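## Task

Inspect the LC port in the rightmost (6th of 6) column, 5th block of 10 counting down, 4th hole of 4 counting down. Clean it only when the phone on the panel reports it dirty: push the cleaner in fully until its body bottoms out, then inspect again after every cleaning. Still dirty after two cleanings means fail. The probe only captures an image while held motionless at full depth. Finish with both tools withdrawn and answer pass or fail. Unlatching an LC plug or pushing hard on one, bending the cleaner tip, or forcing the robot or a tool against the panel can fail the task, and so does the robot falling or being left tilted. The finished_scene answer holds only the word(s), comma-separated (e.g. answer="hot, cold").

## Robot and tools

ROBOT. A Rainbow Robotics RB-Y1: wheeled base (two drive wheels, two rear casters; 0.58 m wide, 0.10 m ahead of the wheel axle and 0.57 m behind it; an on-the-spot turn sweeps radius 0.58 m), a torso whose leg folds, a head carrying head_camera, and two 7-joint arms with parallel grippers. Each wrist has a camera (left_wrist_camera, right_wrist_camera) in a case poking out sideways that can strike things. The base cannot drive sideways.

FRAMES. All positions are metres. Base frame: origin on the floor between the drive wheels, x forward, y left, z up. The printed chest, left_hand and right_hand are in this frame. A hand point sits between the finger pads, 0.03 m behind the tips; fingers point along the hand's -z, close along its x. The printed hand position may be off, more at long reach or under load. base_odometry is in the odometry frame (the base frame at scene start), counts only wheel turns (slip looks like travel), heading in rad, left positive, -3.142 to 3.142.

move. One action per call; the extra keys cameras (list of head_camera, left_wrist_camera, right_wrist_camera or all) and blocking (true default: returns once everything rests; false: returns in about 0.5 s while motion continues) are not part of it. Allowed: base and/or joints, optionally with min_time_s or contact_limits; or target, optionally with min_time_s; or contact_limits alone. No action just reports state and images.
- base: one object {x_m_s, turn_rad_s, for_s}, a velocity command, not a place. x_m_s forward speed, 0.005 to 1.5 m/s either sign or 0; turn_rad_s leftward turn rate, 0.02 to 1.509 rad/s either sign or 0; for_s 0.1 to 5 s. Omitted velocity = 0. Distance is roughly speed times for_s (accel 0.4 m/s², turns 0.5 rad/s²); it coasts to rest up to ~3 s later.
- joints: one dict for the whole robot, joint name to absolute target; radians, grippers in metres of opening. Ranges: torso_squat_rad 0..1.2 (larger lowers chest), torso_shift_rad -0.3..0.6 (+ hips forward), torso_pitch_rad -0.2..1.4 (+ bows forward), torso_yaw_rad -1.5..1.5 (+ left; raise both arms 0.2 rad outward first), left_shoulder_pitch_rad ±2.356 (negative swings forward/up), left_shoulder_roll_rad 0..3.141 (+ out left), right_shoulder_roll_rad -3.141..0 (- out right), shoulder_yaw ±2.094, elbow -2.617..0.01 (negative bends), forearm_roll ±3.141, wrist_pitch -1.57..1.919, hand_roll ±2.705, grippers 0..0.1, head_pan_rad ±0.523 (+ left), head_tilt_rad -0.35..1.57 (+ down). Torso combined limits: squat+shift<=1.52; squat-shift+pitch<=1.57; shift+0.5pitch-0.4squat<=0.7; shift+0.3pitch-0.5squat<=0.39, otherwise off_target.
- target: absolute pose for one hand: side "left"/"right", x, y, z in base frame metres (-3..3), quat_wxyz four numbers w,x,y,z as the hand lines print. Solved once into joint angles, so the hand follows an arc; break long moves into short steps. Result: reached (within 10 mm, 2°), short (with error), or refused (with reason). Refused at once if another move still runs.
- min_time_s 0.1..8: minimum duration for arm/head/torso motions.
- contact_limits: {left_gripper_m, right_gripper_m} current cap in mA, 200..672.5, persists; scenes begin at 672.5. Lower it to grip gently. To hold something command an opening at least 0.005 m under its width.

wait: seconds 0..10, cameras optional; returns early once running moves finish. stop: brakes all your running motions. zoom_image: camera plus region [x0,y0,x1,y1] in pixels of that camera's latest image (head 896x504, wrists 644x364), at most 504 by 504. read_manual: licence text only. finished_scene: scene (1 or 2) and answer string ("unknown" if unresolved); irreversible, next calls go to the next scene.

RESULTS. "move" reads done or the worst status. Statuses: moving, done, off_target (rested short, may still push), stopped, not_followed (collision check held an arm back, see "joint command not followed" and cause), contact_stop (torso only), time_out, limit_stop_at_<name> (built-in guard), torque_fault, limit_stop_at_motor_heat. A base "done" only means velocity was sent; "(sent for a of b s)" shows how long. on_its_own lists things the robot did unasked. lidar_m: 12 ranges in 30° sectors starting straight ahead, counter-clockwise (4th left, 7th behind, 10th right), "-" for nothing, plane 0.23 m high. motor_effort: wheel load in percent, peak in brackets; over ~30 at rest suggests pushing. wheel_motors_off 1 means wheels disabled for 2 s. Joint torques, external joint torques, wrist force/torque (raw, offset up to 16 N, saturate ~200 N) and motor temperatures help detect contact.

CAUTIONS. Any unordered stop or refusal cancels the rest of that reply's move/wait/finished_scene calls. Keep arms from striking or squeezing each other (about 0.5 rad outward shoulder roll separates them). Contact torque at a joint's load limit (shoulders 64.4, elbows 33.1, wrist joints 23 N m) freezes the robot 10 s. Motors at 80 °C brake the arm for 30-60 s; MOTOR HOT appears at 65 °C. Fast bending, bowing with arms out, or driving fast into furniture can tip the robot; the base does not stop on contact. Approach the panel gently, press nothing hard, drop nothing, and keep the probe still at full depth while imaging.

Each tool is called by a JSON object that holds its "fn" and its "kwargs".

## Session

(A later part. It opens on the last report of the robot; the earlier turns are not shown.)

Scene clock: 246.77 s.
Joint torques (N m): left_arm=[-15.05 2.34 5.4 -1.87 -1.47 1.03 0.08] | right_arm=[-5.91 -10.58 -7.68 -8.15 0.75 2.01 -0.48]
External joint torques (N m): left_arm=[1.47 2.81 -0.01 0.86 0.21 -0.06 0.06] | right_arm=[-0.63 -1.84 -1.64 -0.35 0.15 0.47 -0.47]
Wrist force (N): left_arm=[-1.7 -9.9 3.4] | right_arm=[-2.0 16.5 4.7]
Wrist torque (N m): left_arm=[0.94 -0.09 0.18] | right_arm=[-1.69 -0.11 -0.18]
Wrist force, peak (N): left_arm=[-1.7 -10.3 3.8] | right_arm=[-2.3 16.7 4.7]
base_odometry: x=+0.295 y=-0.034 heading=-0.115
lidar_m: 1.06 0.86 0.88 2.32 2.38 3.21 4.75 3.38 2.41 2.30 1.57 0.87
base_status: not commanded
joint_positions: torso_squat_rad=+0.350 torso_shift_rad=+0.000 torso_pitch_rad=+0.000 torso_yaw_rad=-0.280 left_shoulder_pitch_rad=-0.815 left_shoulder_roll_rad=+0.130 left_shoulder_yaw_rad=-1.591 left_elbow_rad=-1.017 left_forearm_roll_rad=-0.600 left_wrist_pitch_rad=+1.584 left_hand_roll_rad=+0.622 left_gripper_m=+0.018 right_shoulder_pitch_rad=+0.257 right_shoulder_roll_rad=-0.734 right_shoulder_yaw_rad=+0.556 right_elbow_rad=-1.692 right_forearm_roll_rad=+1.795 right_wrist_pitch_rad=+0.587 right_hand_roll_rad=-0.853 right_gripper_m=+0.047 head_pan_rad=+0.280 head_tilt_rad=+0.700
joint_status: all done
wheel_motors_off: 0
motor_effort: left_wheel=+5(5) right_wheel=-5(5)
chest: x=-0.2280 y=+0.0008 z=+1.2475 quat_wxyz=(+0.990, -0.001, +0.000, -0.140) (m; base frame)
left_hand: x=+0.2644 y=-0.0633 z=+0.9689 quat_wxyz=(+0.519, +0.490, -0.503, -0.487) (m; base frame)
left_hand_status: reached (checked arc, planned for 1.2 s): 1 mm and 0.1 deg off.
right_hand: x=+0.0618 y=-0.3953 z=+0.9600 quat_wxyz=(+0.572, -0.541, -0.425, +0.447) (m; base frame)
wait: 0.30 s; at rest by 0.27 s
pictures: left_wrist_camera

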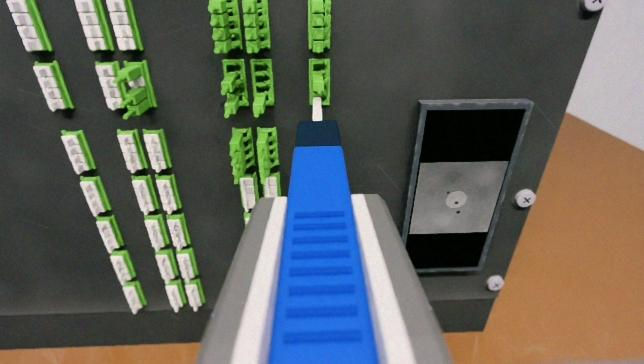

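{"fn": "move", "kwargs": {"target": {"side":"left","x":0.2685,"y":-0.0635,"z":0.9690,"quat_wxyz":[0.5191,0.4906,-0.5031,-0.4866]}, "min_time_s": 1}}

{"fn": "wait", "kwargs": {"seconds": 0.3, "cameras": ["left_wrist_camera"]}}

{"fn": "zoom_image", "kwargs": {"camera": "left_wrist_camera", "region": [290, 60, 350, 120]}}

Scene clock: 248.73 s.
Joint torques (N m): left_arm=[-16.14 -0.26 5.97 -0.57 -1.43 0.83 0.08] | right_arm=[-6.03 -10.66 -7.45 -8.26 0.72 2.12 -0.45]
External joint torques (N m): left_arm=[0.52 0.12 0.61 2.06 0.24 -0.27 0.07] | right_arm=[-0.74 -1.93 -1.41 -0.46 0.13 0.58 -0.44]
Wrist force (N): left_arm=[-1.6 -10.3 9.1] | right_arm=[-2.1 16.5 4.6]
Wrist torque (N m): left_arm=[0.93 0.04 0.16] | right_arm=[-1.68 -0.13 -0.19]
Wrist force, peak (N): left_arm=[-1.3 -10.4 9.1] | right_arm=[-2.4 17.0 4.9]
move: done
base_odometry: x=+0.295 y=-0.034 heading=-0.115
lidar_m: 1.07 0.87 0.87 2.32 2.39 3.21 4.76 3.37 2.41 2.30 1.56 0.86
base_status: not commanded
joint_positions: torso_squat_rad=+0.350 torso_shift_rad=+0.000 torso_pitch_rad=+0.000 torso_yaw_rad=-0.280 left_shoulder_pitch_rad=-0.819 left_shoulder_roll_rad=+0.127 left_shoulder_yaw_rad=-1.588 left_elbow_rad=-0.999 left_forearm_roll_rad=-0.597 left_wrist_pitch_rad=+1.570 left_hand_roll_rad=+0.627 left_gripper_m=+0.018 right_shoulder_pitch_rad=+0.257 right_shoulder_roll_rad=-0.734 right_shoulder_yaw_rad=+0.556 right_elbow_rad=-1.692 right_forearm_roll_rad=+1.795 right_wrist_pitch_rad=+0.587 right_hand_roll_rad=-0.853 right_gripper_m=+0.047 head_pan_rad=+0.280 head_tilt_rad=+0.700
joint_status: all done
wheel_motors_off: 0
motor_effort: left_wheel=+5(5) right_wheel=-4(5)
chest: x=-0.2280 y=+0.0008 z=+1.2475 quat_wxyz=(+0.990, -0.001, +0.000, -0.140) (m; base frame)
left_hand: x=+0.2682 y=-0.0634 z=+0.9688 quat_wxyz=(+0.519, +0.490, -0.503, -0.487) (m; base frame)
left_hand_status: reached (checked arc, planned for 1.0 s): 0 mm and 0.0 deg off.
right_hand: x=+0.0618 y=-0.3953 z=+0.9600 quat_wxyz=(+0.572, -0.541, -0.425, +0.447) (m; base frame)
pictures: none

Scene clock: 249.03 s.
Joint torques (N m): left_arm=[-16.45 0.23 5.89 -0.79 -1.43 0.82 0.14] | right_arm=[-5.65 -10.52 -7.56 -8.33 0.73 2.01 -0.51]
External joint torques (N m): left_arm=[0.2 0.62 0.52 1.85 0.24 -0.28 0.13] | right_arm=[-0.37 -1.79 -1.52 -0.53 0.14 0.47 -0.5]
Wrist force (N): left_arm=[-2.1 -9.1 8.5] | right_arm=[-2.2 16.3 4.5]
Wrist torque (N m): left_arm=[0.98 0.05 0.17] | right_arm=[-1.68 -0.13 -0.20]
Wrist force, peak (N): left_arm=[-1.6 -10.6 8.8] | right_arm=[-2.2 16.7 4.6]
base_odometry: x=+0.295 y=-0.034 heading=-0.115
lidar_m: 1.07 0.86 0.88 2.32 2.40 3.20 4.75 3.36 2.41 2.30 1.55 0.86
base_status: not commanded
joint_positions: torso_squat_rad=+0.350 torso_shift_rad=+0.000 torso_pitch_rad=+0.000 torso_yaw_rad=-0.280 left_shoulder_pitch_rad=-0.819 left_shoulder_roll_rad=+0.127 left_shoulder_yaw_rad=-1.588 left_elbow_rad=-0.999 left_forearm_roll_rad=-0.597 left_wrist_pitch_rad=+1.570 left_hand_roll_rad=+0.627 left_gripper_m=+0.018 right_shoulder_pitch_rad=+0.257 right_shoulder_roll_rad=-0.734 right_shoulder_yaw_rad=+0.556 right_elbow_rad=-1.692 right_forearm_roll_rad=+1.795 right_wrist_pitch_rad=+0.587 right_hand_roll_rad=-0.853 right_gripper_m=+0.047 head_pan_rad=+0.280 head_tilt_rad=+0.700
joint_status: all done
wheel_motors_off: 0
motor_effort: left_wheel=+5(5) right_wheel=-2(5)
chest: x=-0.2280 y=+0.0008 z=+1.2475 quat_wxyz=(+0.990, -0.001, +0.000, -0.140) (m; base frame)
left_hand: x=+0.2682 y=-0.0634 z=+0.9688 quat_wxyz=(+0.519, +0.490, -0.503, -0.487) (m; base frame)
left_hand_status: reached (checked arc, planned for 1.0 s): 0 mm and 0.0 deg off.
right_hand: x=+0.0618 y=-0.3953 z=+0.9600 quat_wxyz=(+0.572, -0.541, -0.425, +0.447) (m; base frame)
wait: 0.30 s; at rest by 0.27 s
pictures: left_wrist_camera

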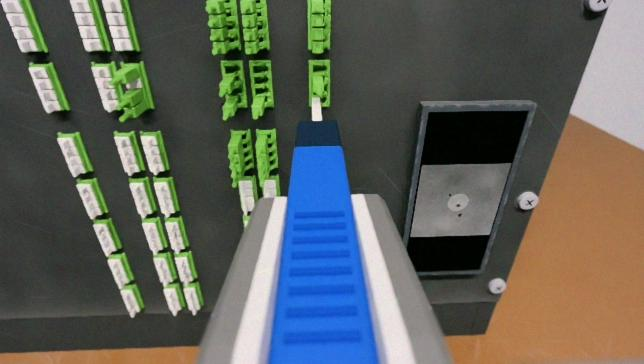

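Scaled by 8.400 from the camera's 644x364 image, which has a finer 1265x715 frame.

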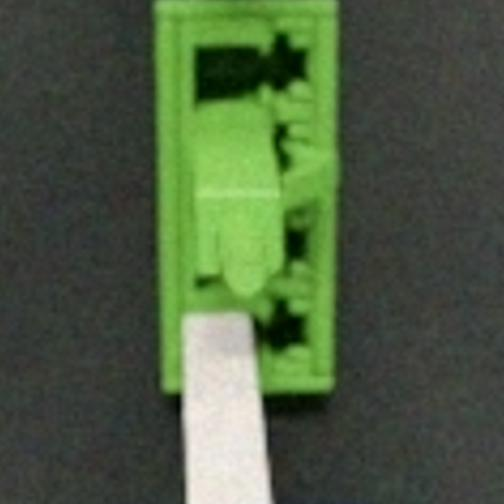

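{"fn": "move", "kwargs": {"target": {"side":"left","x":0.258,"y":-0.0638,"z":0.9687,"quat_wxyz":[0.5191,0.4906,-0.5031,-0.4866]}, "min_time_s": 1}}

{"fn": "move", "kwargs": {"target": {"side":"left","x":0.2685,"y":-0.0640,"z":0.9691,"quat_wxyz":[0.5191,0.4906,-0.5031,-0.4866]}, "min_time_s": 1.5}}

{"fn": "wait", "kwargs": {"seconds": 0.3, "cameras": ["left_wrist_camera"]}}

{"fn": "zoom_image", "kwargs": {"camera": "left_wrist_camera", "region": [290, 60, 350, 120]}}

Scene clock: 250.90 s.
Joint torques (N m): left_arm=[-12.48 1.8 3.41 -3.01 -1.77 1.42 -0.33] | right_arm=[-5.9 -10.65 -7.31 -8.29 0.69 2.06 -0.44]
External joint torques (N m): left_arm=[3.82 2.45 -2.01 -0.18 -0.09 0.33 -0.34] | right_arm=[-0.61 -1.92 -1.27 -0.49 0.09 0.52 -0.43]
Wrist force (N): left_arm=[-1.6 -9.8 3.8] | right_arm=[-2.2 16.5 4.8]
Wrist torque (N m): left_arm=[0.92 -0.05 0.34] | right_arm=[-1.70 -0.14 -0.21]
Wrist force, peak (N): left_arm=[-1.2 -10.6 8.8] | right_arm=[-2.4 16.8 5.0]
move: done
base_odometry: x=+0.295 y=-0.034 heading=-0.115
lidar_m: 1.06 0.86 0.87 2.31 2.41 3.22 4.75 3.38 2.41 2.29 1.57 0.86
base_status: not commanded
joint_positions: torso_squat_rad=+0.350 torso_shift_rad=+0.000 torso_pitch_rad=+0.000 torso_yaw_rad=-0.280 left_shoulder_pitch_rad=-0.808 left_shoulder_roll_rad=+0.127 left_shoulder_yaw_rad=-1.595 left_elbow_rad=-1.031 left_forearm_roll_rad=-0.604 left_wrist_pitch_rad=+1.603 left_hand_roll_rad=+0.617 left_gripper_m=+0.018 right_shoulder_pitch_rad=+0.257 right_shoulder_roll_rad=-0.734 right_shoulder_yaw_rad=+0.556 right_elbow_rad=-1.692 right_forearm_roll_rad=+1.795 right_wrist_pitch_rad=+0.587 right_hand_roll_rad=-0.853 right_gripper_m=+0.047 head_pan_rad=+0.280 head_tilt_rad=+0.700
joint_status: all done
wheel_motors_off: 0
motor_effort: left_wheel=+4(5) right_wheel=-4(6)
chest: x=-0.2280 y=+0.0008 z=+1.2475 quat_wxyz=(+0.990, -0.001, +0.000, -0.140) (m; base frame)
left_hand: x=+0.2584 y=-0.0642 z=+0.9687 quat_wxyz=(+0.519, +0.491, -0.503, -0.486) (m; base frame)
left_hand_status: reached (checked arc, planned for 1.0 s): 1 mm and 0.1 deg off.
right_hand: x=+0.0618 y=-0.3953 z=+0.9600 quat_wxyz=(+0.572, -0.541, -0.425, +0.447) (m; base frame)
pictures: none

Scene clock: 252.73 s.
Joint torques (N m): left_arm=[-15.68 1.64 5.49 -1.83 -1.55 0.98 0.14] | right_arm=[-5.89 -10.56 -7.53 -8.25 0.65 2.06 -0.38]
External joint torques (N m): left_arm=[0.98 2.04 0.11 0.82 0.13 -0.12 0.13] | right_arm=[-0.6 -1.83 -1.49 -0.44 0.05 0.52 -0.37]
Wrist force (N): left_arm=[-1.5 -10.5 3.6] | right_arm=[-2.4 16.4 5.1]
Wrist torque (N m): left_arm=[0.91 0.00 0.18] | right_arm=[-1.66 -0.16 -0.19]
Wrist force, peak (N): left_arm=[-1.5 -11.1 4.6] | right_arm=[-2.3 16.8 5.0]
move: done
base_odometry: x=+0.295 y=-0.034 heading=-0.115
lidar_m: 1.06 0.87 0.87 2.32 2.40 3.20 4.75 3.37 2.40 2.29 1.57 0.86
base_status: not commanded
joint_positions: torso_squat_rad=+0.350 torso_shift_rad=+0.000 torso_pitch_rad=+0.000 torso_yaw_rad=-0.280 left_shoulder_pitch_rad=-0.820 left_shoulder_roll_rad=+0.127 left_shoulder_yaw_rad=-1.588 left_elbow_rad=-1.002 left_forearm_roll_rad=-0.597 left_wrist_pitch_rad=+1.572 left_hand_roll_rad=+0.625 left_gripper_m=+0.018 right_shoulder_pitch_rad=+0.257 right_shoulder_roll_rad=-0.734 right_shoulder_yaw_rad=+0.556 right_elbow_rad=-1.692 right_forearm_roll_rad=+1.795 right_wrist_pitch_rad=+0.587 right_hand_roll_rad=-0.853 right_gripper_m=+0.047 head_pan_rad=+0.280 head_tilt_rad=+0.700
joint_status: all done
wheel_motors_off: 0
motor_effort: left_wheel=+4(5) right_wheel=-3(5)
chest: x=-0.2280 y=+0.0008 z=+1.2475 quat_wxyz=(+0.990, -0.001, +0.000, -0.140) (m; base frame)
left_hand: x=+0.2679 y=-0.0638 z=+0.9693 quat_wxyz=(+0.519, +0.490, -0.503, -0.487) (m; base frame)
left_hand_status: reached (checked arc, planned for 1.5 s): 1 mm and 0.1 deg off.
right_hand: x=+0.0618 y=-0.3953 z=+0.9600 quat_wxyz=(+0.572, -0.541, -0.425, +0.447) (m; base frame)
pictures: none

Scene clock: 253.03 s.
Joint torques (N m): left_arm=[-15.48 1.12 5.65 -1.88 -1.56 0.96 0.19] | right_arm=[-5.89 -10.66 -7.46 -8.26 0.76 2.01 -0.51]
External joint torques (N m): left_arm=[1.18 1.51 0.27 0.77 0.11 -0.13 0.18] | right_arm=[-0.61 -1.93 -1.42 -0.46 0.16 0.47 -0.5]
Wrist force (N): left_arm=[-1.9 -10.2 3.7] | right_arm=[-2.2 16.6 4.7]
Wrist torque (N m): left_arm=[0.89 -0.04 0.16] | right_arm=[-1.70 -0.11 -0.18]
Wrist force, peak (N): left_arm=[-1.8 -10.7 3.8] | right_arm=[-2.3 16.9 5.0]
base_odometry: x=+0.295 y=-0.034 heading=-0.115
lidar_m: 1.06 0.87 0.87 2.32 2.39 3.21 4.75 3.36 2.40 2.30 1.56 0.87
base_status: not commanded
joint_positions: torso_squat_rad=+0.350 torso_shift_rad=+0.000 torso_pitch_rad=+0.000 torso_yaw_rad=-0.280 left_shoulder_pitch_rad=-0.820 left_shoulder_roll_rad=+0.127 left_shoulder_yaw_rad=-1.588 left_elbow_rad=-1.002 left_forearm_roll_rad=-0.597 left_wrist_pitch_rad=+1.572 left_hand_roll_rad=+0.625 left_gripper_m=+0.018 right_shoulder_pitch_rad=+0.257 right_shoulder_roll_rad=-0.734 right_shoulder_yaw_rad=+0.556 right_elbow_rad=-1.692 right_forearm_roll_rad=+1.795 right_wrist_pitch_rad=+0.587 right_hand_roll_rad=-0.853 right_gripper_m=+0.047 head_pan_rad=+0.280 head_tilt_rad=+0.700
joint_status: all done
wheel_motors_off: 0
motor_effort: left_wheel=+5(5) right_wheel=-4(5)
chest: x=-0.2280 y=+0.0008 z=+1.2475 quat_wxyz=(+0.990, -0.001, +0.000, -0.140) (m; base frame)
left_hand: x=+0.2679 y=-0.0638 z=+0.9693 quat_wxyz=(+0.519, +0.490, -0.503, -0.487) (m; base frame)
left_hand_status: reached (checked arc, planned for 1.5 s): 1 mm and 0.1 deg off.
right_hand: x=+0.0618 y=-0.3953 z=+0.9600 quat_wxyz=(+0.572, -0.541, -0.425, +0.447) (m; base frame)
wait: 0.30 s; at rest by 0.27 s
pictures: left_wrist_camera

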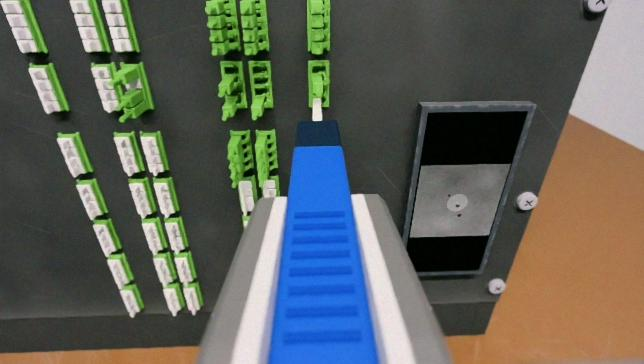

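Scaled by 8.400 from the camera's 644x364 image, which has a finer 1265x715 frame.

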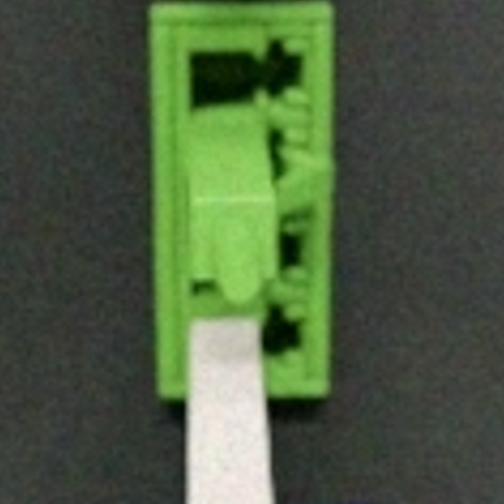

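{"fn": "move", "kwargs": {"target": {"side":"left","x":0.273,"y":-0.0640,"z":0.9692,"quat_wxyz":[0.5191,0.4906,-0.5031,-0.4866]}, "min_time_s": 1}}

{"fn": "move", "kwargs": {"target": {"side":"left","x":0.278,"y":-0.0640,"z":0.9692,"quat_wxyz":[0.5191,0.4906,-0.5031,-0.4866]}, "min_time_s": 1}}

{"fn": "wait", "kwargs": {"seconds": 0.3, "cameras": ["left_wrist_camera"]}}

{"fn": "zoom_image", "kwargs": {"camera": "left_wrist_camera", "region": [280, 60, 360, 160]}}

Scene clock: 254.97 s.
Joint torques (N m): left_arm=[-16.55 -0.63 5.88 -1.01 -1.61 1.13 0.03] | right_arm=[-5.95 -10.61 -7.43 -8.3 0.75 2.09 -0.57]
External joint torques (N m): left_arm=[0.27 -0.33 0.58 1.53 0.05 0.02 0.02] | right_arm=[-0.67 -1.88 -1.39 -0.5 0.16 0.55 -0.56]
Wrist force (N): left_arm=[-1.4 -9.6 6.3] | right_arm=[-2.4 16.5 4.7]
Wrist torque (N m): left_arm=[0.86 0.08 0.16] | right_arm=[-1.70 -0.15 -0.20]
Wrist force, peak (N): left_arm=[-0.8 -11.4 6.6] | right_arm=[-2.3 16.9 4.9]
move: done
base_odometry: x=+0.295 y=-0.034 heading=-0.115
lidar_m: 1.06 0.85 0.87 2.32 2.39 3.22 4.76 3.36 2.41 2.30 1.57 0.86
base_status: not commanded
joint_positions: torso_squat_rad=+0.350 torso_shift_rad=+0.000 torso_pitch_rad=+0.000 torso_yaw_rad=-0.280 left_shoulder_pitch_rad=-0.825 left_shoulder_roll_rad=+0.123 left_shoulder_yaw_rad=-1.585 left_elbow_rad=-0.980 left_forearm_roll_rad=-0.594 left_wrist_pitch_rad=+1.554 left_hand_roll_rad=+0.631 left_gripper_m=+0.018 right_shoulder_pitch_rad=+0.257 right_shoulder_roll_rad=-0.734 right_shoulder_yaw_rad=+0.556 right_elbow_rad=-1.692 right_forearm_roll_rad=+1.795 right_wrist_pitch_rad=+0.587 right_hand_roll_rad=-0.853 right_gripper_m=+0.047 head_pan_rad=+0.280 head_tilt_rad=+0.700
joint_status: all done
wheel_motors_off: 0
motor_effort: left_wheel=+5(5) right_wheel=-5(5)
chest: x=-0.2280 y=+0.0008 z=+1.2475 quat_wxyz=(+0.990, -0.001, +0.000, -0.140) (m; base frame)
left_hand: x=+0.2728 y=-0.0638 z=+0.9691 quat_wxyz=(+0.519, +0.490, -0.503, -0.487) (m; base frame)
left_hand_status: reached (checked arc, planned for 1.0 s): 0 mm and 0.0 deg off.
right_hand: x=+0.0618 y=-0.3953 z=+0.9600 quat_wxyz=(+0.572, -0.541, -0.425, +0.447) (m; base frame)
pictures: none

Scene clock: 256.30 s.
Joint torques (N m): left_arm=[-17.01 0.14 5.84 -0.6 -1.88 1.11 0.14] | right_arm=[-5.91 -10.57 -7.36 -8.26 0.69 2.1 -0.53]
External joint torques (N m): left_arm=[-0.01 0.34 0.6 1.83 -0.22 -0.01 0.13] | right_arm=[-0.63 -1.83 -1.32 -0.46 0.09 0.56 -0.52]
Wrist force (N): left_arm=[-2.0 -10.7 8.7] | right_arm=[-2.2 16.6 4.8]
Wrist torque (N m): left_arm=[0.82 0.00 0.15] | right_arm=[-1.69 -0.13 -0.21]
Wrist force, peak (N): left_arm=[-1.0 -12.3 8.4] | right_arm=[-2.4 16.9 4.7]
move: done
base_odometry: x=+0.295 y=-0.034 heading=-0.115
lidar_m: 1.06 0.85 0.88 2.32 2.39 3.20 4.76 3.36 2.42 2.30 1.56 0.86
base_status: not commanded
joint_positions: torso_squat_rad=+0.350 torso_shift_rad=+0.000 torso_pitch_rad=+0.000 torso_yaw_rad=-0.280 left_shoulder_pitch_rad=-0.830 left_shoulder_roll_rad=+0.119 left_shoulder_yaw_rad=-1.581 left_elbow_rad=-0.958 left_forearm_roll_rad=-0.591 left_wrist_pitch_rad=+1.536 left_hand_roll_rad=+0.638 left_gripper_m=+0.018 right_shoulder_pitch_rad=+0.257 right_shoulder_roll_rad=-0.734 right_shoulder_yaw_rad=+0.556 right_elbow_rad=-1.692 right_forearm_roll_rad=+1.795 right_wrist_pitch_rad=+0.587 right_hand_roll_rad=-0.853 right_gripper_m=+0.047 head_pan_rad=+0.280 head_tilt_rad=+0.700
joint_status: all done
wheel_motors_off: 0
motor_effort: left_wheel=+5(5) right_wheel=-4(5)
chest: x=-0.2280 y=+0.0008 z=+1.2475 quat_wxyz=(+0.990, -0.001, +0.000, -0.140) (m; base frame)
left_hand: x=+0.2776 y=-0.0638 z=+0.9690 quat_wxyz=(+0.519, +0.490, -0.503, -0.487) (m; base frame)
left_hand_status: reached (checked arc, planned for 1.0 s): 0 mm and 0.1 deg off.
right_hand: x=+0.0618 y=-0.3953 z=+0.9600 quat_wxyz=(+0.572, -0.541, -0.425, +0.447) (m; base frame)
pictures: none

Scene clock: 256.60 s.
Joint torques (N m): left_arm=[-17.08 0.45 5.96 -0.75 -1.8 1.06 0.29] | right_arm=[-6.07 -10.5 -7.59 -8.29 0.78 2.11 -0.49]
External joint torques (N m): left_arm=[-0.08 0.65 0.72 1.68 -0.14 -0.05 0.28] | right_arm=[-0.78 -1.76 -1.55 -0.49 0.18 0.57 -0.49]
Wrist force (N): left_arm=[-2.2 -10.5 8.0] | right_arm=[-2.1 16.4 4.8]
Wrist torque (N m): left_arm=[0.79 -0.01 0.15] | right_arm=[-1.68 -0.11 -0.21]
Wrist force, peak (N): left_arm=[-1.3 -12.0 8.3] | right_arm=[-2.2 16.8 5.0]
base_odometry: x=+0.295 y=-0.034 heading=-0.115
lidar_m: 1.06 0.86 0.87 2.32 2.40 3.21 4.75 3.36 2.40 2.30 1.57 0.86
base_status: not commanded
joint_positions: torso_squat_rad=+0.350 torso_shift_rad=+0.000 torso_pitch_rad=+0.000 torso_yaw_rad=-0.280 left_shoulder_pitch_rad=-0.830 left_shoulder_roll_rad=+0.119 left_shoulder_yaw_rad=-1.581 left_elbow_rad=-0.958 left_forearm_roll_rad=-0.591 left_wrist_pitch_rad=+1.536 left_hand_roll_rad=+0.638 left_gripper_m=+0.018 right_shoulder_pitch_rad=+0.257 right_shoulder_roll_rad=-0.734 right_shoulder_yaw_rad=+0.556 right_elbow_rad=-1.692 right_forearm_roll_rad=+1.795 right_wrist_pitch_rad=+0.587 right_hand_roll_rad=-0.853 right_gripper_m=+0.047 head_pan_rad=+0.280 head_tilt_rad=+0.700
joint_status: all done
wheel_motors_off: 0
motor_effort: left_wheel=+5(5) right_wheel=-4(5)
chest: x=-0.2280 y=+0.0008 z=+1.2475 quat_wxyz=(+0.990, -0.001, +0.000, -0.140) (m; base frame)
left_hand: x=+0.2776 y=-0.0638 z=+0.9690 quat_wxyz=(+0.519, +0.490, -0.503, -0.487) (m; base frame)
left_hand_status: reached (checked arc, planned for 1.0 s): 0 mm and 0.1 deg off.
right_hand: x=+0.0618 y=-0.3953 z=+0.9600 quat_wxyz=(+0.572, -0.541, -0.425, +0.447) (m; base frame)
wait: 0.30 s; at rest by 0.27 s
pictures: left_wrist_camera

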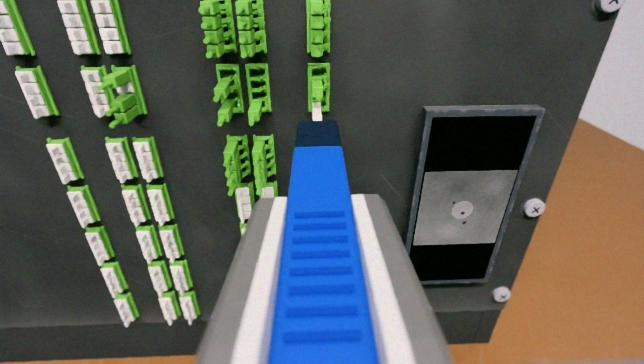

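Scaled by 5.040 from the camera's 644x364 image, which has a finer 1265x715 frame.

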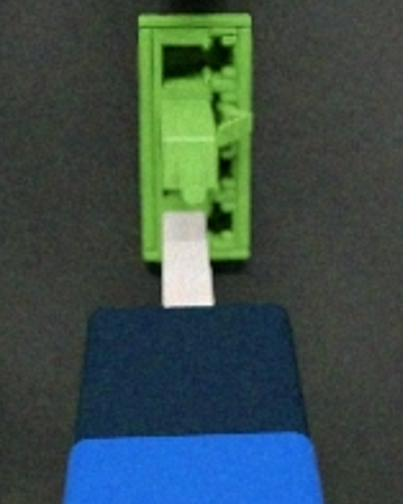

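{"fn": "move", "kwargs": {"target": {"side":"left","x":0.282,"y":-0.0640,"z":0.9692,"quat_wxyz":[0.5191,0.4906,-0.5031,-0.4866]}, "min_time_s": 1}}

{"fn": "move", "kwargs": {"target": {"side":"left","x":0.286,"y":-0.0640,"z":0.9692,"quat_wxyz":[0.5191,0.4906,-0.5031,-0.4866]}, "min_time_s": 1}}

{"fn": "wait", "kwargs": {"seconds": 0.3, "cameras": ["left_wrist_camera"]}}

{"fn": "zoom_image", "kwargs": {"camera": "left_wrist_camera", "region": [280, 60, 360, 160]}}

Scene clock: 258.73 s.
Joint torques (N m): left_arm=[-17.59 0.5 5.79 -0.44 -1.75 1.19 0.25] | right_arm=[-5.82 -10.76 -7.42 -8.26 0.67 2.07 -0.5]
External joint torques (N m): left_arm=[-0.44 0.62 0.62 1.89 -0.1 0.06 0.24] | right_arm=[-0.54 -2.03 -1.38 -0.45 0.08 0.53 -0.49]
Wrist force (N): left_arm=[-1.7 -12.0 9.3] | right_arm=[-2.4 16.5 4.7]
Wrist torque (N m): left_arm=[0.88 0.05 0.13] | right_arm=[-1.68 -0.15 -0.19]
Wrist force, peak (N): left_arm=[-1.7 -12.0 9.3] | right_arm=[-2.4 17.0 4.8]
move: done
base_odometry: x=+0.295 y=-0.034 heading=-0.115
lidar_m: 1.06 0.85 0.87 2.32 2.40 3.20 4.75 3.37 2.41 2.30 1.56 0.86
base_status: not commanded
joint_positions: torso_squat_rad=+0.350 torso_shift_rad=+0.000 torso_pitch_rad=+0.000 torso_yaw_rad=-0.280 left_shoulder_pitch_rad=-0.834 left_shoulder_roll_rad=+0.116 left_shoulder_yaw_rad=-1.579 left_elbow_rad=-0.939 left_forearm_roll_rad=-0.588 left_wrist_pitch_rad=+1.521 left_hand_roll_rad=+0.643 left_gripper_m=+0.018 right_shoulder_pitch_rad=+0.257 right_shoulder_roll_rad=-0.734 right_shoulder_yaw_rad=+0.556 right_elbow_rad=-1.692 right_forearm_roll_rad=+1.795 right_wrist_pitch_rad=+0.587 right_hand_roll_rad=-0.853 right_gripper_m=+0.047 head_pan_rad=+0.280 head_tilt_rad=+0.700
joint_status: all done
wheel_motors_off: 0
motor_effort: left_wheel=+5(5) right_wheel=-4(5)
chest: x=-0.2280 y=+0.0008 z=+1.2475 quat_wxyz=(+0.990, -0.001, +0.000, -0.140) (m; base frame)
left_hand: x=+0.2816 y=-0.0639 z=+0.9689 quat_wxyz=(+0.519, +0.490, -0.503, -0.487) (m; base frame)
left_hand_status: reached (checked arc, planned for 1.0 s): 0 mm and 0.1 deg off.
right_hand: x=+0.0618 y=-0.3953 z=+0.9600 quat_wxyz=(+0.572, -0.541, -0.425, +0.447) (m; base frame)
pictures: none

Scene clock: 260.07 s.
Joint torques (N m): left_arm=[-18.01 0.74 5.65 -0.34 -1.88 1.2 0.16] | right_arm=[-5.8 -10.53 -7.28 -8.15 0.73 2.1 -0.55]
External joint torques (N m): left_arm=[-0.73 0.78 0.55 1.91 -0.24 0.06 0.15] | right_arm=[-0.52 -1.8 -1.24 -0.35 0.13 0.56 -0.54]
Wrist force (N): left_arm=[-2.4 -10.6 9.4] | right_arm=[-2.2 16.4 4.7]
Wrist torque (N m): left_arm=[0.79 0.09 0.13] | right_arm=[-1.68 -0.13 -0.19]
Wrist force, peak (N): left_arm=[-2.0 -12.0 9.6] | right_arm=[-2.2 16.8 4.9]
move: done
base_odometry: x=+0.295 y=-0.034 heading=-0.115
lidar_m: 1.06 0.86 0.88 2.32 2.39 3.22 4.75 3.37 2.40 2.30 1.57 0.87
base_status: not commanded
joint_positions: torso_squat_rad=+0.350 torso_shift_rad=+0.000 torso_pitch_rad=+0.000 torso_yaw_rad=-0.280 left_shoulder_pitch_rad=-0.839 left_shoulder_roll_rad=+0.112 left_shoulder_yaw_rad=-1.576 left_elbow_rad=-0.920 left_forearm_roll_rad=-0.586 left_wrist_pitch_rad=+1.506 left_hand_roll_rad=+0.649 left_gripper_m=+0.018 right_shoulder_pitch_rad=+0.257 right_shoulder_roll_rad=-0.734 right_shoulder_yaw_rad=+0.556 right_elbow_rad=-1.692 right_forearm_roll_rad=+1.795 right_wrist_pitch_rad=+0.587 right_hand_roll_rad=-0.853 right_gripper_m=+0.047 head_pan_rad=+0.280 head_tilt_rad=+0.700
joint_status: all done
wheel_motors_off: 0
motor_effort: left_wheel=+4(5) right_wheel=-5(5)
chest: x=-0.2280 y=+0.0008 z=+1.2475 quat_wxyz=(+0.990, -0.001, +0.000, -0.140) (m; base frame)
left_hand: x=+0.2856 y=-0.0639 z=+0.9689 quat_wxyz=(+0.519, +0.490, -0.503, -0.487) (m; base frame)
left_hand_status: reached (checked arc, planned for 1.0 s): 1 mm and 0.1 deg off.
right_hand: x=+0.0618 y=-0.3953 z=+0.9600 quat_wxyz=(+0.572, -0.541, -0.425, +0.447) (m; base frame)
pictures: none

Scene clock: 260.37 s.
Joint torques (N m): left_arm=[-17.75 0.77 5.98 -0.2 -1.89 1.11 0.12] | right_arm=[-6.02 -10.6 -7.81 -8.34 0.72 2.18 -0.48]
External joint torques (N m): left_arm=[-0.47 0.81 0.87 2.05 -0.25 -0.03 0.11] | right_arm=[-0.73 -1.86 -1.77 -0.54 0.12 0.64 -0.48]
Wrist force (N): left_arm=[-2.1 -11.7 9.1] | right_arm=[-2.1 16.6 4.6]
Wrist torque (N m): left_arm=[0.83 0.05 0.13] | right_arm=[-1.70 -0.12 -0.20]
Wrist force, peak (N): left_arm=[-2.1 -12.0 9.4] | right_arm=[-2.4 16.7 4.7]
base_odometry: x=+0.295 y=-0.034 heading=-0.115
lidar_m: 1.06 0.86 0.87 2.32 2.39 3.21 4.75 3.37 2.41 2.30 1.57 0.86
base_status: not commanded
joint_positions: torso_squat_rad=+0.350 torso_shift_rad=+0.000 torso_pitch_rad=+0.000 torso_yaw_rad=-0.280 left_shoulder_pitch_rad=-0.839 left_shoulder_roll_rad=+0.112 left_shoulder_yaw_rad=-1.576 left_elbow_rad=-0.920 left_forearm_roll_rad=-0.586 left_wrist_pitch_rad=+1.506 left_hand_roll_rad=+0.649 left_gripper_m=+0.018 right_shoulder_pitch_rad=+0.257 right_shoulder_roll_rad=-0.734 right_shoulder_yaw_rad=+0.556 right_elbow_rad=-1.692 right_forearm_roll_rad=+1.795 right_wrist_pitch_rad=+0.587 right_hand_roll_rad=-0.853 right_gripper_m=+0.047 head_pan_rad=+0.280 head_tilt_rad=+0.700
joint_status: all done
wheel_motors_off: 0
motor_effort: left_wheel=+5(5) right_wheel=-5(5)
chest: x=-0.2280 y=+0.0008 z=+1.2475 quat_wxyz=(+0.990, -0.001, +0.000, -0.140) (m; base frame)
left_hand: x=+0.2856 y=-0.0639 z=+0.9689 quat_wxyz=(+0.519, +0.490, -0.503, -0.487) (m; base frame)
left_hand_status: reached (checked arc, planned for 1.0 s): 1 mm and 0.1 deg off.
right_hand: x=+0.0618 y=-0.3953 z=+0.9600 quat_wxyz=(+0.572, -0.541, -0.425, +0.447) (m; base frame)
wait: 0.30 s; at rest by 0.27 s
pictures: left_wrist_camera

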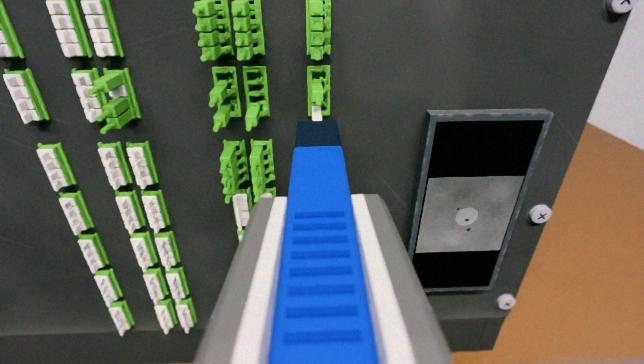

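Scaled by 5.040 from the camera's 644x364 image, which has a finer 1265x715 frame.

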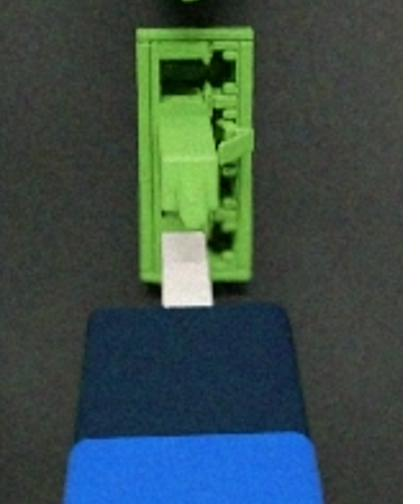

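{"fn": "move", "kwargs": {"target": {"side":"left","x":0.290,"y":-0.0640,"z":0.9693,"quat_wxyz":[0.5191,0.4906,-0.5031,-0.4866]}, "min_time_s": 1}}

{"fn": "move", "kwargs": {"target": {"side":"left","x":0.294,"y":-0.0640,"z":0.9693,"quat_wxyz":[0.5191,0.4906,-0.5031,-0.4866]}, "min_time_s": 1}}

{"fn": "wait", "kwargs": {"seconds": 0.3, "cameras": ["left_wrist_camera"]}}

{"fn": "zoom_image", "kwargs": {"camera": "left_wrist_camera", "region": [280, 60, 360, 160]}}

Scene clock: 262.30 s.
Joint torques (N m): left_arm=[-18.66 2.11 6.22 0.66 -1.87 1 0.21] | right_arm=[-5.76 -10.61 -7.45 -8.42 0.73 2.1 -0.47]
External joint torques (N m): left_arm=[-1.24 2.08 1.19 2.81 -0.24 -0.14 0.2] | right_arm=[-0.47 -1.88 -1.41 -0.62 0.13 0.56 -0.46]
Wrist force (N): left_arm=[-2.4 -11.8 14.4] | right_arm=[-2.2 16.6 4.6]
Wrist torque (N m): left_arm=[0.84 0.12 0.12] | right_arm=[-1.68 -0.13 -0.20]
Wrist force, peak (N): left_arm=[-2.4 -11.8 14.4] | right_arm=[-2.3 16.8 5.1]
move: done
base_odometry: x=+0.295 y=-0.034 heading=-0.115
lidar_m: 1.06 0.87 0.87 2.32 2.40 3.20 4.75 3.36 2.41 2.29 1.57 0.85
base_status: not commanded
joint_positions: torso_squat_rad=+0.350 torso_shift_rad=+0.000 torso_pitch_rad=+0.000 torso_yaw_rad=-0.280 left_shoulder_pitch_rad=-0.843 left_shoulder_roll_rad=+0.108 left_shoulder_yaw_rad=-1.574 left_elbow_rad=-0.901 left_forearm_roll_rad=-0.584 left_wrist_pitch_rad=+1.491 left_hand_roll_rad=+0.654 left_gripper_m=+0.018 right_shoulder_pitch_rad=+0.257 right_shoulder_roll_rad=-0.734 right_shoulder_yaw_rad=+0.556 right_elbow_rad=-1.692 right_forearm_roll_rad=+1.795 right_wrist_pitch_rad=+0.587 right_hand_roll_rad=-0.853 right_gripper_m=+0.047 head_pan_rad=+0.280 head_tilt_rad=+0.700
joint_status: all done
wheel_motors_off: 0
motor_effort: left_wheel=+4(5) right_wheel=-4(6)
chest: x=-0.2280 y=+0.0008 z=+1.2475 quat_wxyz=(+0.990, -0.001, +0.000, -0.140) (m; base frame)
left_hand: x=+0.2894 y=-0.0640 z=+0.9689 quat_wxyz=(+0.519, +0.490, -0.503, -0.487) (m; base frame)
left_hand_status: reached (checked arc, planned for 1.0 s): 1 mm and 0.1 deg off.
right_hand: x=+0.0618 y=-0.3953 z=+0.9600 quat_wxyz=(+0.572, -0.541, -0.425, +0.447) (m; base frame)
pictures: none

Scene clock: 263.63 s.
Joint torques (N m): left_arm=[-23.81 9.27 8.1 4.9 -2 -0.19 0.19] | right_arm=[-6.15 -10.57 -7.41 -8.35 0.84 2.06 -0.46]
External joint torques (N m): left_arm=[-6.29 9.2 3.15 6.97 -0.38 -1.34 0.18] | right_arm=[-0.85 -1.84 -1.37 -0.55 0.24 0.52 -0.45]
Wrist force (N): left_arm=[-6.2 -8.4 40.1] | right_arm=[-2.5 16.3 5.0]
Wrist torque (N m): left_arm=[1.06 0.52 0.14] | right_arm=[-1.66 -0.17 -0.19]
Wrist force, peak (N): left_arm=[-5.6 -9.8 39.8] | right_arm=[-2.2 16.9 4.5]
move: done
base_odometry: x=+0.295 y=-0.034 heading=-0.115
lidar_m: 1.06 0.86 0.87 2.32 2.39 3.21 4.75 3.37 2.41 2.30 1.57 0.87
base_status: not commanded
joint_positions: torso_squat_rad=+0.350 torso_shift_rad=+0.000 torso_pitch_rad=+0.000 torso_yaw_rad=-0.280 left_shoulder_pitch_rad=-0.846 left_shoulder_roll_rad=+0.102 left_shoulder_yaw_rad=-1.572 left_elbow_rad=-0.881 left_forearm_roll_rad=-0.581 left_wrist_pitch_rad=+1.476 left_hand_roll_rad=+0.660 left_gripper_m=+0.018 right_shoulder_pitch_rad=+0.257 right_shoulder_roll_rad=-0.734 right_shoulder_yaw_rad=+0.556 right_elbow_rad=-1.692 right_forearm_roll_rad=+1.795 right_wrist_pitch_rad=+0.587 right_hand_roll_rad=-0.853 right_gripper_m=+0.047 head_pan_rad=+0.280 head_tilt_rad=+0.700
joint_status: all done
wheel_motors_off: 0
motor_effort: left_wheel=+8(8) right_wheel=-1(5)
chest: x=-0.2284 y=+0.0008 z=+1.2475 quat_wxyz=(+0.990, -0.001, +0.000, -0.140) (m; base frame)
left_hand: x=+0.2919 y=-0.0649 z=+0.9684 quat_wxyz=(+0.519, +0.489, -0.503, -0.488) (m; base frame)
left_hand_status: reached (checked arc, planned for 1.0 s): 2 mm and 0.2 deg off.
right_hand: x=+0.0616 y=-0.3953 z=+0.9601 quat_wxyz=(+0.571, -0.541, -0.426, +0.447) (m; base frame)
pictures: none

Scene clock: 263.93 s.
Joint torques (N m): left_arm=[-23.65 9.1 8.43 4.84 -2.01 -0.39 0.15] | right_arm=[-5.83 -10.5 -7.71 -8.36 0.64 2.05 -0.48]
External joint torques (N m): left_arm=[-6.13 9.03 3.48 6.9 -0.39 -1.54 0.14] | right_arm=[-0.53 -1.77 -1.66 -0.55 0.05 0.51 -0.48]
Wrist force (N): left_arm=[-6.2 -9.2 39.8] | right_arm=[-2.4 16.5 4.6]
Wrist torque (N m): left_arm=[1.11 0.51 0.16] | right_arm=[-1.69 -0.16 -0.20]
Wrist force, peak (N): left_arm=[-5.8 -9.7 39.9] | right_arm=[-2.5 16.7 4.7]
base_odometry: x=+0.295 y=-0.034 heading=-0.115
lidar_m: 1.06 0.86 0.87 2.32 2.39 3.22 4.75 3.37 2.41 2.30 1.57 0.85
base_status: not commanded
joint_positions: torso_squat_rad=+0.350 torso_shift_rad=+0.000 torso_pitch_rad=+0.000 torso_yaw_rad=-0.280 left_shoulder_pitch_rad=-0.846 left_shoulder_roll_rad=+0.102 left_shoulder_yaw_rad=-1.572 left_elbow_rad=-0.881 left_forearm_roll_rad=-0.581 left_wrist_pitch_rad=+1.476 left_hand_roll_rad=+0.660 left_gripper_m=+0.018 right_shoulder_pitch_rad=+0.257 right_shoulder_roll_rad=-0.734 right_shoulder_yaw_rad=+0.556 right_elbow_rad=-1.692 right_forearm_roll_rad=+1.795 right_wrist_pitch_rad=+0.587 right_hand_roll_rad=-0.853 right_gripper_m=+0.047 head_pan_rad=+0.280 head_tilt_rad=+0.700
joint_status: all done
wheel_motors_off: 0
motor_effort: left_wheel=+8(8) right_wheel=-2(5)
chest: x=-0.2284 y=+0.0008 z=+1.2475 quat_wxyz=(+0.990, -0.001, +0.000, -0.140) (m; base frame)
left_hand: x=+0.2919 y=-0.0649 z=+0.9684 quat_wxyz=(+0.519, +0.489, -0.503, -0.488) (m; base frame)
left_hand_status: reached (checked arc, planned for 1.0 s): 2 mm and 0.2 deg off.
right_hand: x=+0.0616 y=-0.3953 z=+0.9601 quat_wxyz=(+0.571, -0.541, -0.426, +0.447) (m; base frame)
wait: 0.30 s; at rest by 0.27 s
pictures: left_wrist_camera

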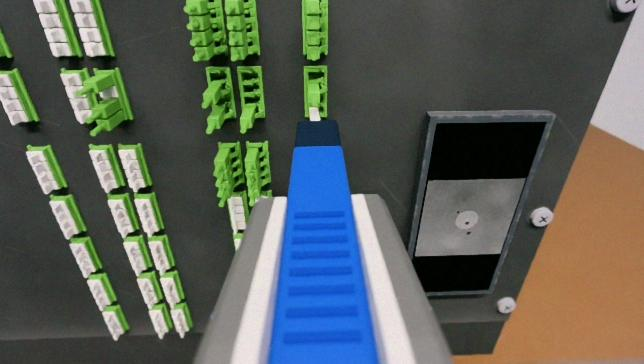

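Scaled by 5.040 from the camera's 644x364 image, which has a finer 1265x715 frame.

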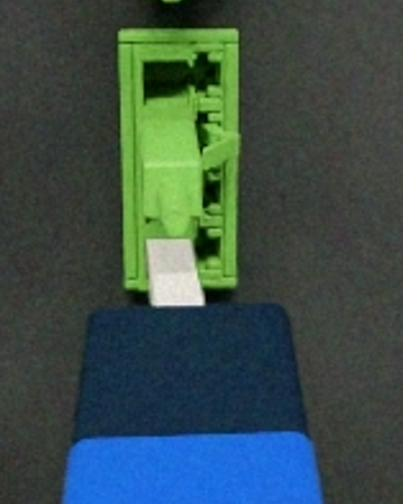

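{"fn": "move", "kwargs": {"target": {"side":"left","x":0.286,"y":-0.0640,"z":0.9692,"quat_wxyz":[0.5191,0.4906,-0.5031,-0.4866]}, "min_time_s": 1}}

{"fn": "wait", "kwargs": {"seconds": 0.3, "cameras": ["left_wrist_camera"]}}

{"fn": "zoom_image", "kwargs": {"camera": "left_wrist_camera", "region": [280, 60, 360, 160]}}

{"fn": "move", "kwargs": {"target": {"side":"left","x":0.260,"y":-0.0642,"z":0.9690,"quat_wxyz":[0.5191,0.4906,-0.5031,-0.4866]}, "min_time_s": 3}}

{"fn": "wait", "kwargs": {"seconds": 0.3, "cameras": ["left_wrist_camera"]}}

{"fn": "zoom_image", "kwargs": {"camera": "left_wrist_camera", "region": [280, 60, 360, 160]}}

Scene clock: 266.00 s.
Joint torques (N m): left_arm=[-15.69 3.59 3.65 -1.53 -2.56 1.21 -0.27] | right_arm=[-5.77 -10.68 -7.35 -8.14 0.69 2.12 -0.56]
External joint torques (N m): left_arm=[1.62 3.65 -1.41 0.68 -0.92 0.07 -0.28] | right_arm=[-0.47 -1.95 -1.31 -0.34 0.1 0.58 -0.55]
Wrist force (N): left_arm=[-3.2 -10.6 9.6] | right_arm=[-2.2 16.4 4.7]
Wrist torque (N m): left_arm=[0.76 0.11 0.29] | right_arm=[-1.69 -0.12 -0.20]
Wrist force, peak (N): left_arm=[-5.7 -9.3 40.1] | right_arm=[-2.2 16.9 5.0]
move: done
base_odometry: x=+0.295 y=-0.034 heading=-0.115
lidar_m: 1.06 0.85 0.87 2.32 2.39 3.20 4.76 3.38 2.40 2.30 1.57 0.86
base_status: not commanded
joint_positions: torso_squat_rad=+0.350 torso_shift_rad=+0.000 torso_pitch_rad=+0.000 torso_yaw_rad=-0.280 left_shoulder_pitch_rad=-0.839 left_shoulder_roll_rad=+0.108 left_shoulder_yaw_rad=-1.576 left_elbow_rad=-0.911 left_forearm_roll_rad=-0.586 left_wrist_pitch_rad=+1.503 left_hand_roll_rad=+0.651 left_gripper_m=+0.018 right_shoulder_pitch_rad=+0.257 right_shoulder_roll_rad=-0.734 right_shoulder_yaw_rad=+0.556 right_elbow_rad=-1.692 right_forearm_roll_rad=+1.795 right_wrist_pitch_rad=+0.587 right_hand_roll_rad=-0.853 right_gripper_m=+0.047 head_pan_rad=+0.280 head_tilt_rad=+0.700
joint_status: all done
wheel_motors_off: 0
motor_effort: left_wheel=+8(8) right_wheel=+0(2)
chest: x=-0.2282 y=+0.0008 z=+1.2475 quat_wxyz=(+0.990, -0.001, +0.000, -0.140) (m; base frame)
left_hand: x=+0.2860 y=-0.0644 z=+0.9688 quat_wxyz=(+0.519, +0.490, -0.503, -0.486) (m; base frame)
left_hand_status: reached (checked arc, planned for 1.0 s): 1 mm and 0.1 deg off.
right_hand: x=+0.0617 y=-0.3953 z=+0.9600 quat_wxyz=(+0.572, -0.541, -0.426, +0.447) (m; base frame)
pictures: none

Scene clock: 266.30 s.
Joint torques (N m): left_arm=[-15.08 3.95 3.83 -1.54 -2.51 1.3 -0.27] | right_arm=[-6.19 -10.69 -7.36 -8.36 0.87 1.95 -0.46]
External joint torques (N m): left_arm=[2.22 4.01 -1.23 0.68 -0.87 0.16 -0.28] | right_arm=[-0.9 -1.96 -1.32 -0.56 0.27 0.41 -0.45]
Wrist force (N): left_arm=[-2.7 -11.6 9.6] | right_arm=[-2.5 16.3 4.8]
Wrist torque (N m): left_arm=[0.78 0.10 0.31] | right_arm=[-1.67 -0.16 -0.20]
Wrist force, peak (N): left_arm=[-2.8 -12.0 9.5] | right_arm=[-2.1 16.7 4.7]
base_odometry: x=+0.295 y=-0.034 heading=-0.115
lidar_m: 1.06 0.86 0.87 2.32 2.39 3.20 4.75 3.36 2.41 2.30 1.57 0.87
base_status: not commanded
joint_positions: torso_squat_rad=+0.350 torso_shift_rad=+0.000 torso_pitch_rad=+0.000 torso_yaw_rad=-0.280 left_shoulder_pitch_rad=-0.839 left_shoulder_roll_rad=+0.108 left_shoulder_yaw_rad=-1.576 left_elbow_rad=-0.911 left_forearm_roll_rad=-0.586 left_wrist_pitch_rad=+1.503 left_hand_roll_rad=+0.651 left_gripper_m=+0.018 right_shoulder_pitch_rad=+0.257 right_shoulder_roll_rad=-0.734 right_shoulder_yaw_rad=+0.556 right_elbow_rad=-1.692 right_forearm_roll_rad=+1.795 right_wrist_pitch_rad=+0.587 right_hand_roll_rad=-0.853 right_gripper_m=+0.047 head_pan_rad=+0.280 head_tilt_rad=+0.700
joint_status: all done
wheel_motors_off: 0
motor_effort: left_wheel=+8(8) right_wheel=+1(2)
chest: x=-0.2282 y=+0.0008 z=+1.2475 quat_wxyz=(+0.990, -0.001, +0.000, -0.140) (m; base frame)
left_hand: x=+0.2860 y=-0.0644 z=+0.9688 quat_wxyz=(+0.519, +0.490, -0.503, -0.486) (m; base frame)
left_hand_status: reached (checked arc, planned for 1.0 s): 1 mm and 0.1 deg off.
right_hand: x=+0.0617 y=-0.3953 z=+0.9600 quat_wxyz=(+0.572, -0.541, -0.426, +0.447) (m; base frame)
wait: 0.30 s; at rest by 0.27 s
pictures: left_wrist_camera

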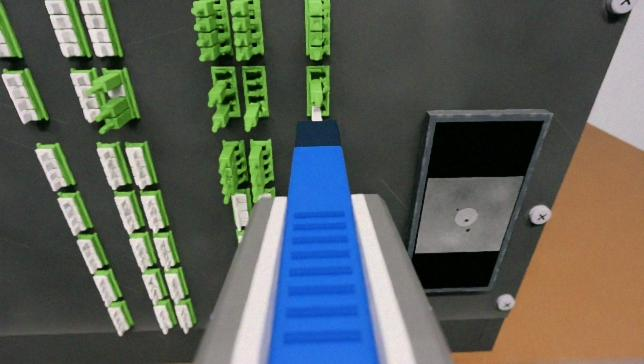

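Scaled by 5.040 from the camera's 644x364 image, which has a finer 1265x715 frame.

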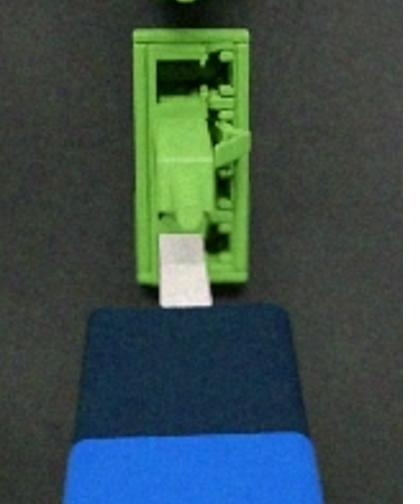

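Scene clock: 269.63 s.
Joint torques (N m): left_arm=[-12.55 2.18 3.53 -2.98 -1.85 1.4 -0.33] | right_arm=[-5.97 -10.67 -7.54 -8.26 0.72 1.95 -0.53]
External joint torques (N m): left_arm=[3.82 2.8 -1.89 -0.18 -0.16 0.31 -0.34] | right_arm=[-0.69 -1.93 -1.5 -0.46 0.12 0.41 -0.52]
Wrist force (N): left_arm=[-1.5 -10.0 3.7] | right_arm=[-2.0 16.5 4.7]
Wrist torque (N m): left_arm=[0.96 -0.03 0.34] | right_arm=[-1.69 -0.12 -0.19]
Wrist force, peak (N): left_arm=[3.6 -14.6 -15.7] | right_arm=[-2.2 16.8 4.9]
move: done
base_odometry: x=+0.295 y=-0.034 heading=-0.115
lidar_m: 1.06 0.86 0.88 2.32 2.39 3.21 4.75 3.37 2.40 2.30 1.57 0.85
base_status: not commanded
joint_positions: torso_squat_rad=+0.350 torso_shift_rad=+0.000 torso_pitch_rad=+0.000 torso_yaw_rad=-0.280 left_shoulder_pitch_rad=-0.811 left_shoulder_roll_rad=+0.126 left_shoulder_yaw_rad=-1.593 left_elbow_rad=-1.025 left_forearm_roll_rad=-0.603 left_wrist_pitch_rad=+1.597 left_hand_roll_rad=+0.618 left_gripper_m=+0.018 right_shoulder_pitch_rad=+0.257 right_shoulder_roll_rad=-0.734 right_shoulder_yaw_rad=+0.556 right_elbow_rad=-1.692 right_forearm_roll_rad=+1.795 right_wrist_pitch_rad=+0.587 right_hand_roll_rad=-0.853 right_gripper_m=+0.047 head_pan_rad=+0.280 head_tilt_rad=+0.700
joint_status: all done
wheel_motors_off: 0
motor_effort: left_wheel=+4(8) right_wheel=-5(5)
chest: x=-0.2278 y=+0.0008 z=+1.2475 quat_wxyz=(+0.990, -0.001, +0.000, -0.140) (m; base frame)
left_hand: x=+0.2603 y=-0.0645 z=+0.9690 quat_wxyz=(+0.519, +0.491, -0.503, -0.486) (m; base frame)
left_hand_status: reached (checked arc, planned for 3.0 s): 0 mm and 0.0 deg off.
right_hand: x=+0.0619 y=-0.3953 z=+0.9599 quat_wxyz=(+0.572, -0.541, -0.425, +0.447) (m; base frame)
pictures: none

Scene clock: 269.93 s.
Joint torques (N m): left_arm=[-12.58 2.06 3.67 -3.01 -1.81 1.38 -0.36] | right_arm=[-5.84 -10.66 -7.53 -8.3 0.8 2 -0.46]
External joint torques (N m): left_arm=[3.79 2.68 -1.75 -0.21 -0.13 0.3 -0.37] | right_arm=[-0.56 -1.93 -1.49 -0.5 0.2 0.46 -0.45]
Wrist force (N): left_arm=[-1.7 -9.6 3.6] | right_arm=[-2.4 16.7 4.9]
Wrist torque (N m): left_arm=[0.88 -0.10 0.34] | right_arm=[-1.71 -0.16 -0.19]
Wrist force, peak (N): left_arm=[-1.7 -10.3 3.8] | right_arm=[-2.5 16.9 4.5]
base_odometry: x=+0.295 y=-0.034 heading=-0.115
lidar_m: 1.07 0.85 0.87 2.32 2.39 3.20 4.76 3.37 2.41 2.30 1.56 0.86
base_status: not commanded
joint_positions: torso_squat_rad=+0.350 torso_shift_rad=+0.000 torso_pitch_rad=+0.000 torso_yaw_rad=-0.280 left_shoulder_pitch_rad=-0.811 left_shoulder_roll_rad=+0.126 left_shoulder_yaw_rad=-1.593 left_elbow_rad=-1.025 left_forearm_roll_rad=-0.603 left_wrist_pitch_rad=+1.597 left_hand_roll_rad=+0.618 left_gripper_m=+0.018 right_shoulder_pitch_rad=+0.257 right_shoulder_roll_rad=-0.734 right_shoulder_yaw_rad=+0.556 right_elbow_rad=-1.692 right_forearm_roll_rad=+1.795 right_wrist_pitch_rad=+0.587 right_hand_roll_rad=-0.853 right_gripper_m=+0.047 head_pan_rad=+0.280 head_tilt_rad=+0.700
joint_status: all done
wheel_motors_off: 0
motor_effort: left_wheel=+4(8) right_wheel=-4(5)
chest: x=-0.2278 y=+0.0008 z=+1.2475 quat_wxyz=(+0.990, -0.001, +0.000, -0.140) (m; base frame)
left_hand: x=+0.2603 y=-0.0645 z=+0.9690 quat_wxyz=(+0.519, +0.491, -0.503, -0.486) (m; base frame)
left_hand_status: reached (checked arc, planned for 3.0 s): 0 mm and 0.0 deg off.
right_hand: x=+0.0619 y=-0.3953 z=+0.9599 quat_wxyz=(+0.572, -0.541, -0.425, +0.447) (m; base frame)
wait: 0.30 s; at rest by 0.27 s
pictures: left_wrist_camera

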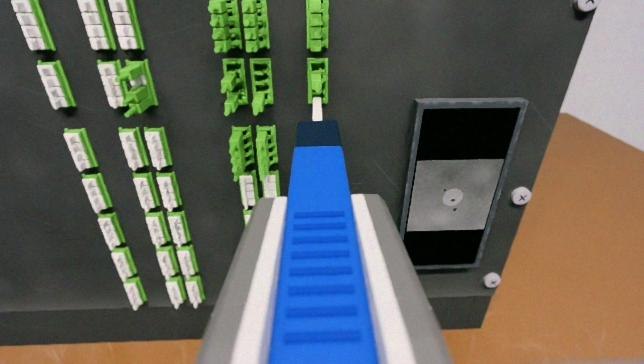

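Scaled by 5.040 from the camera's 644x364 image, which has a finer 1265x715 frame.

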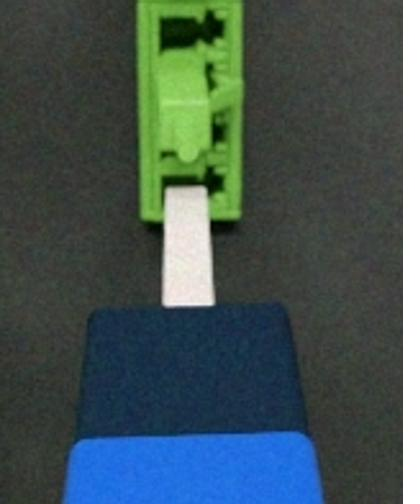

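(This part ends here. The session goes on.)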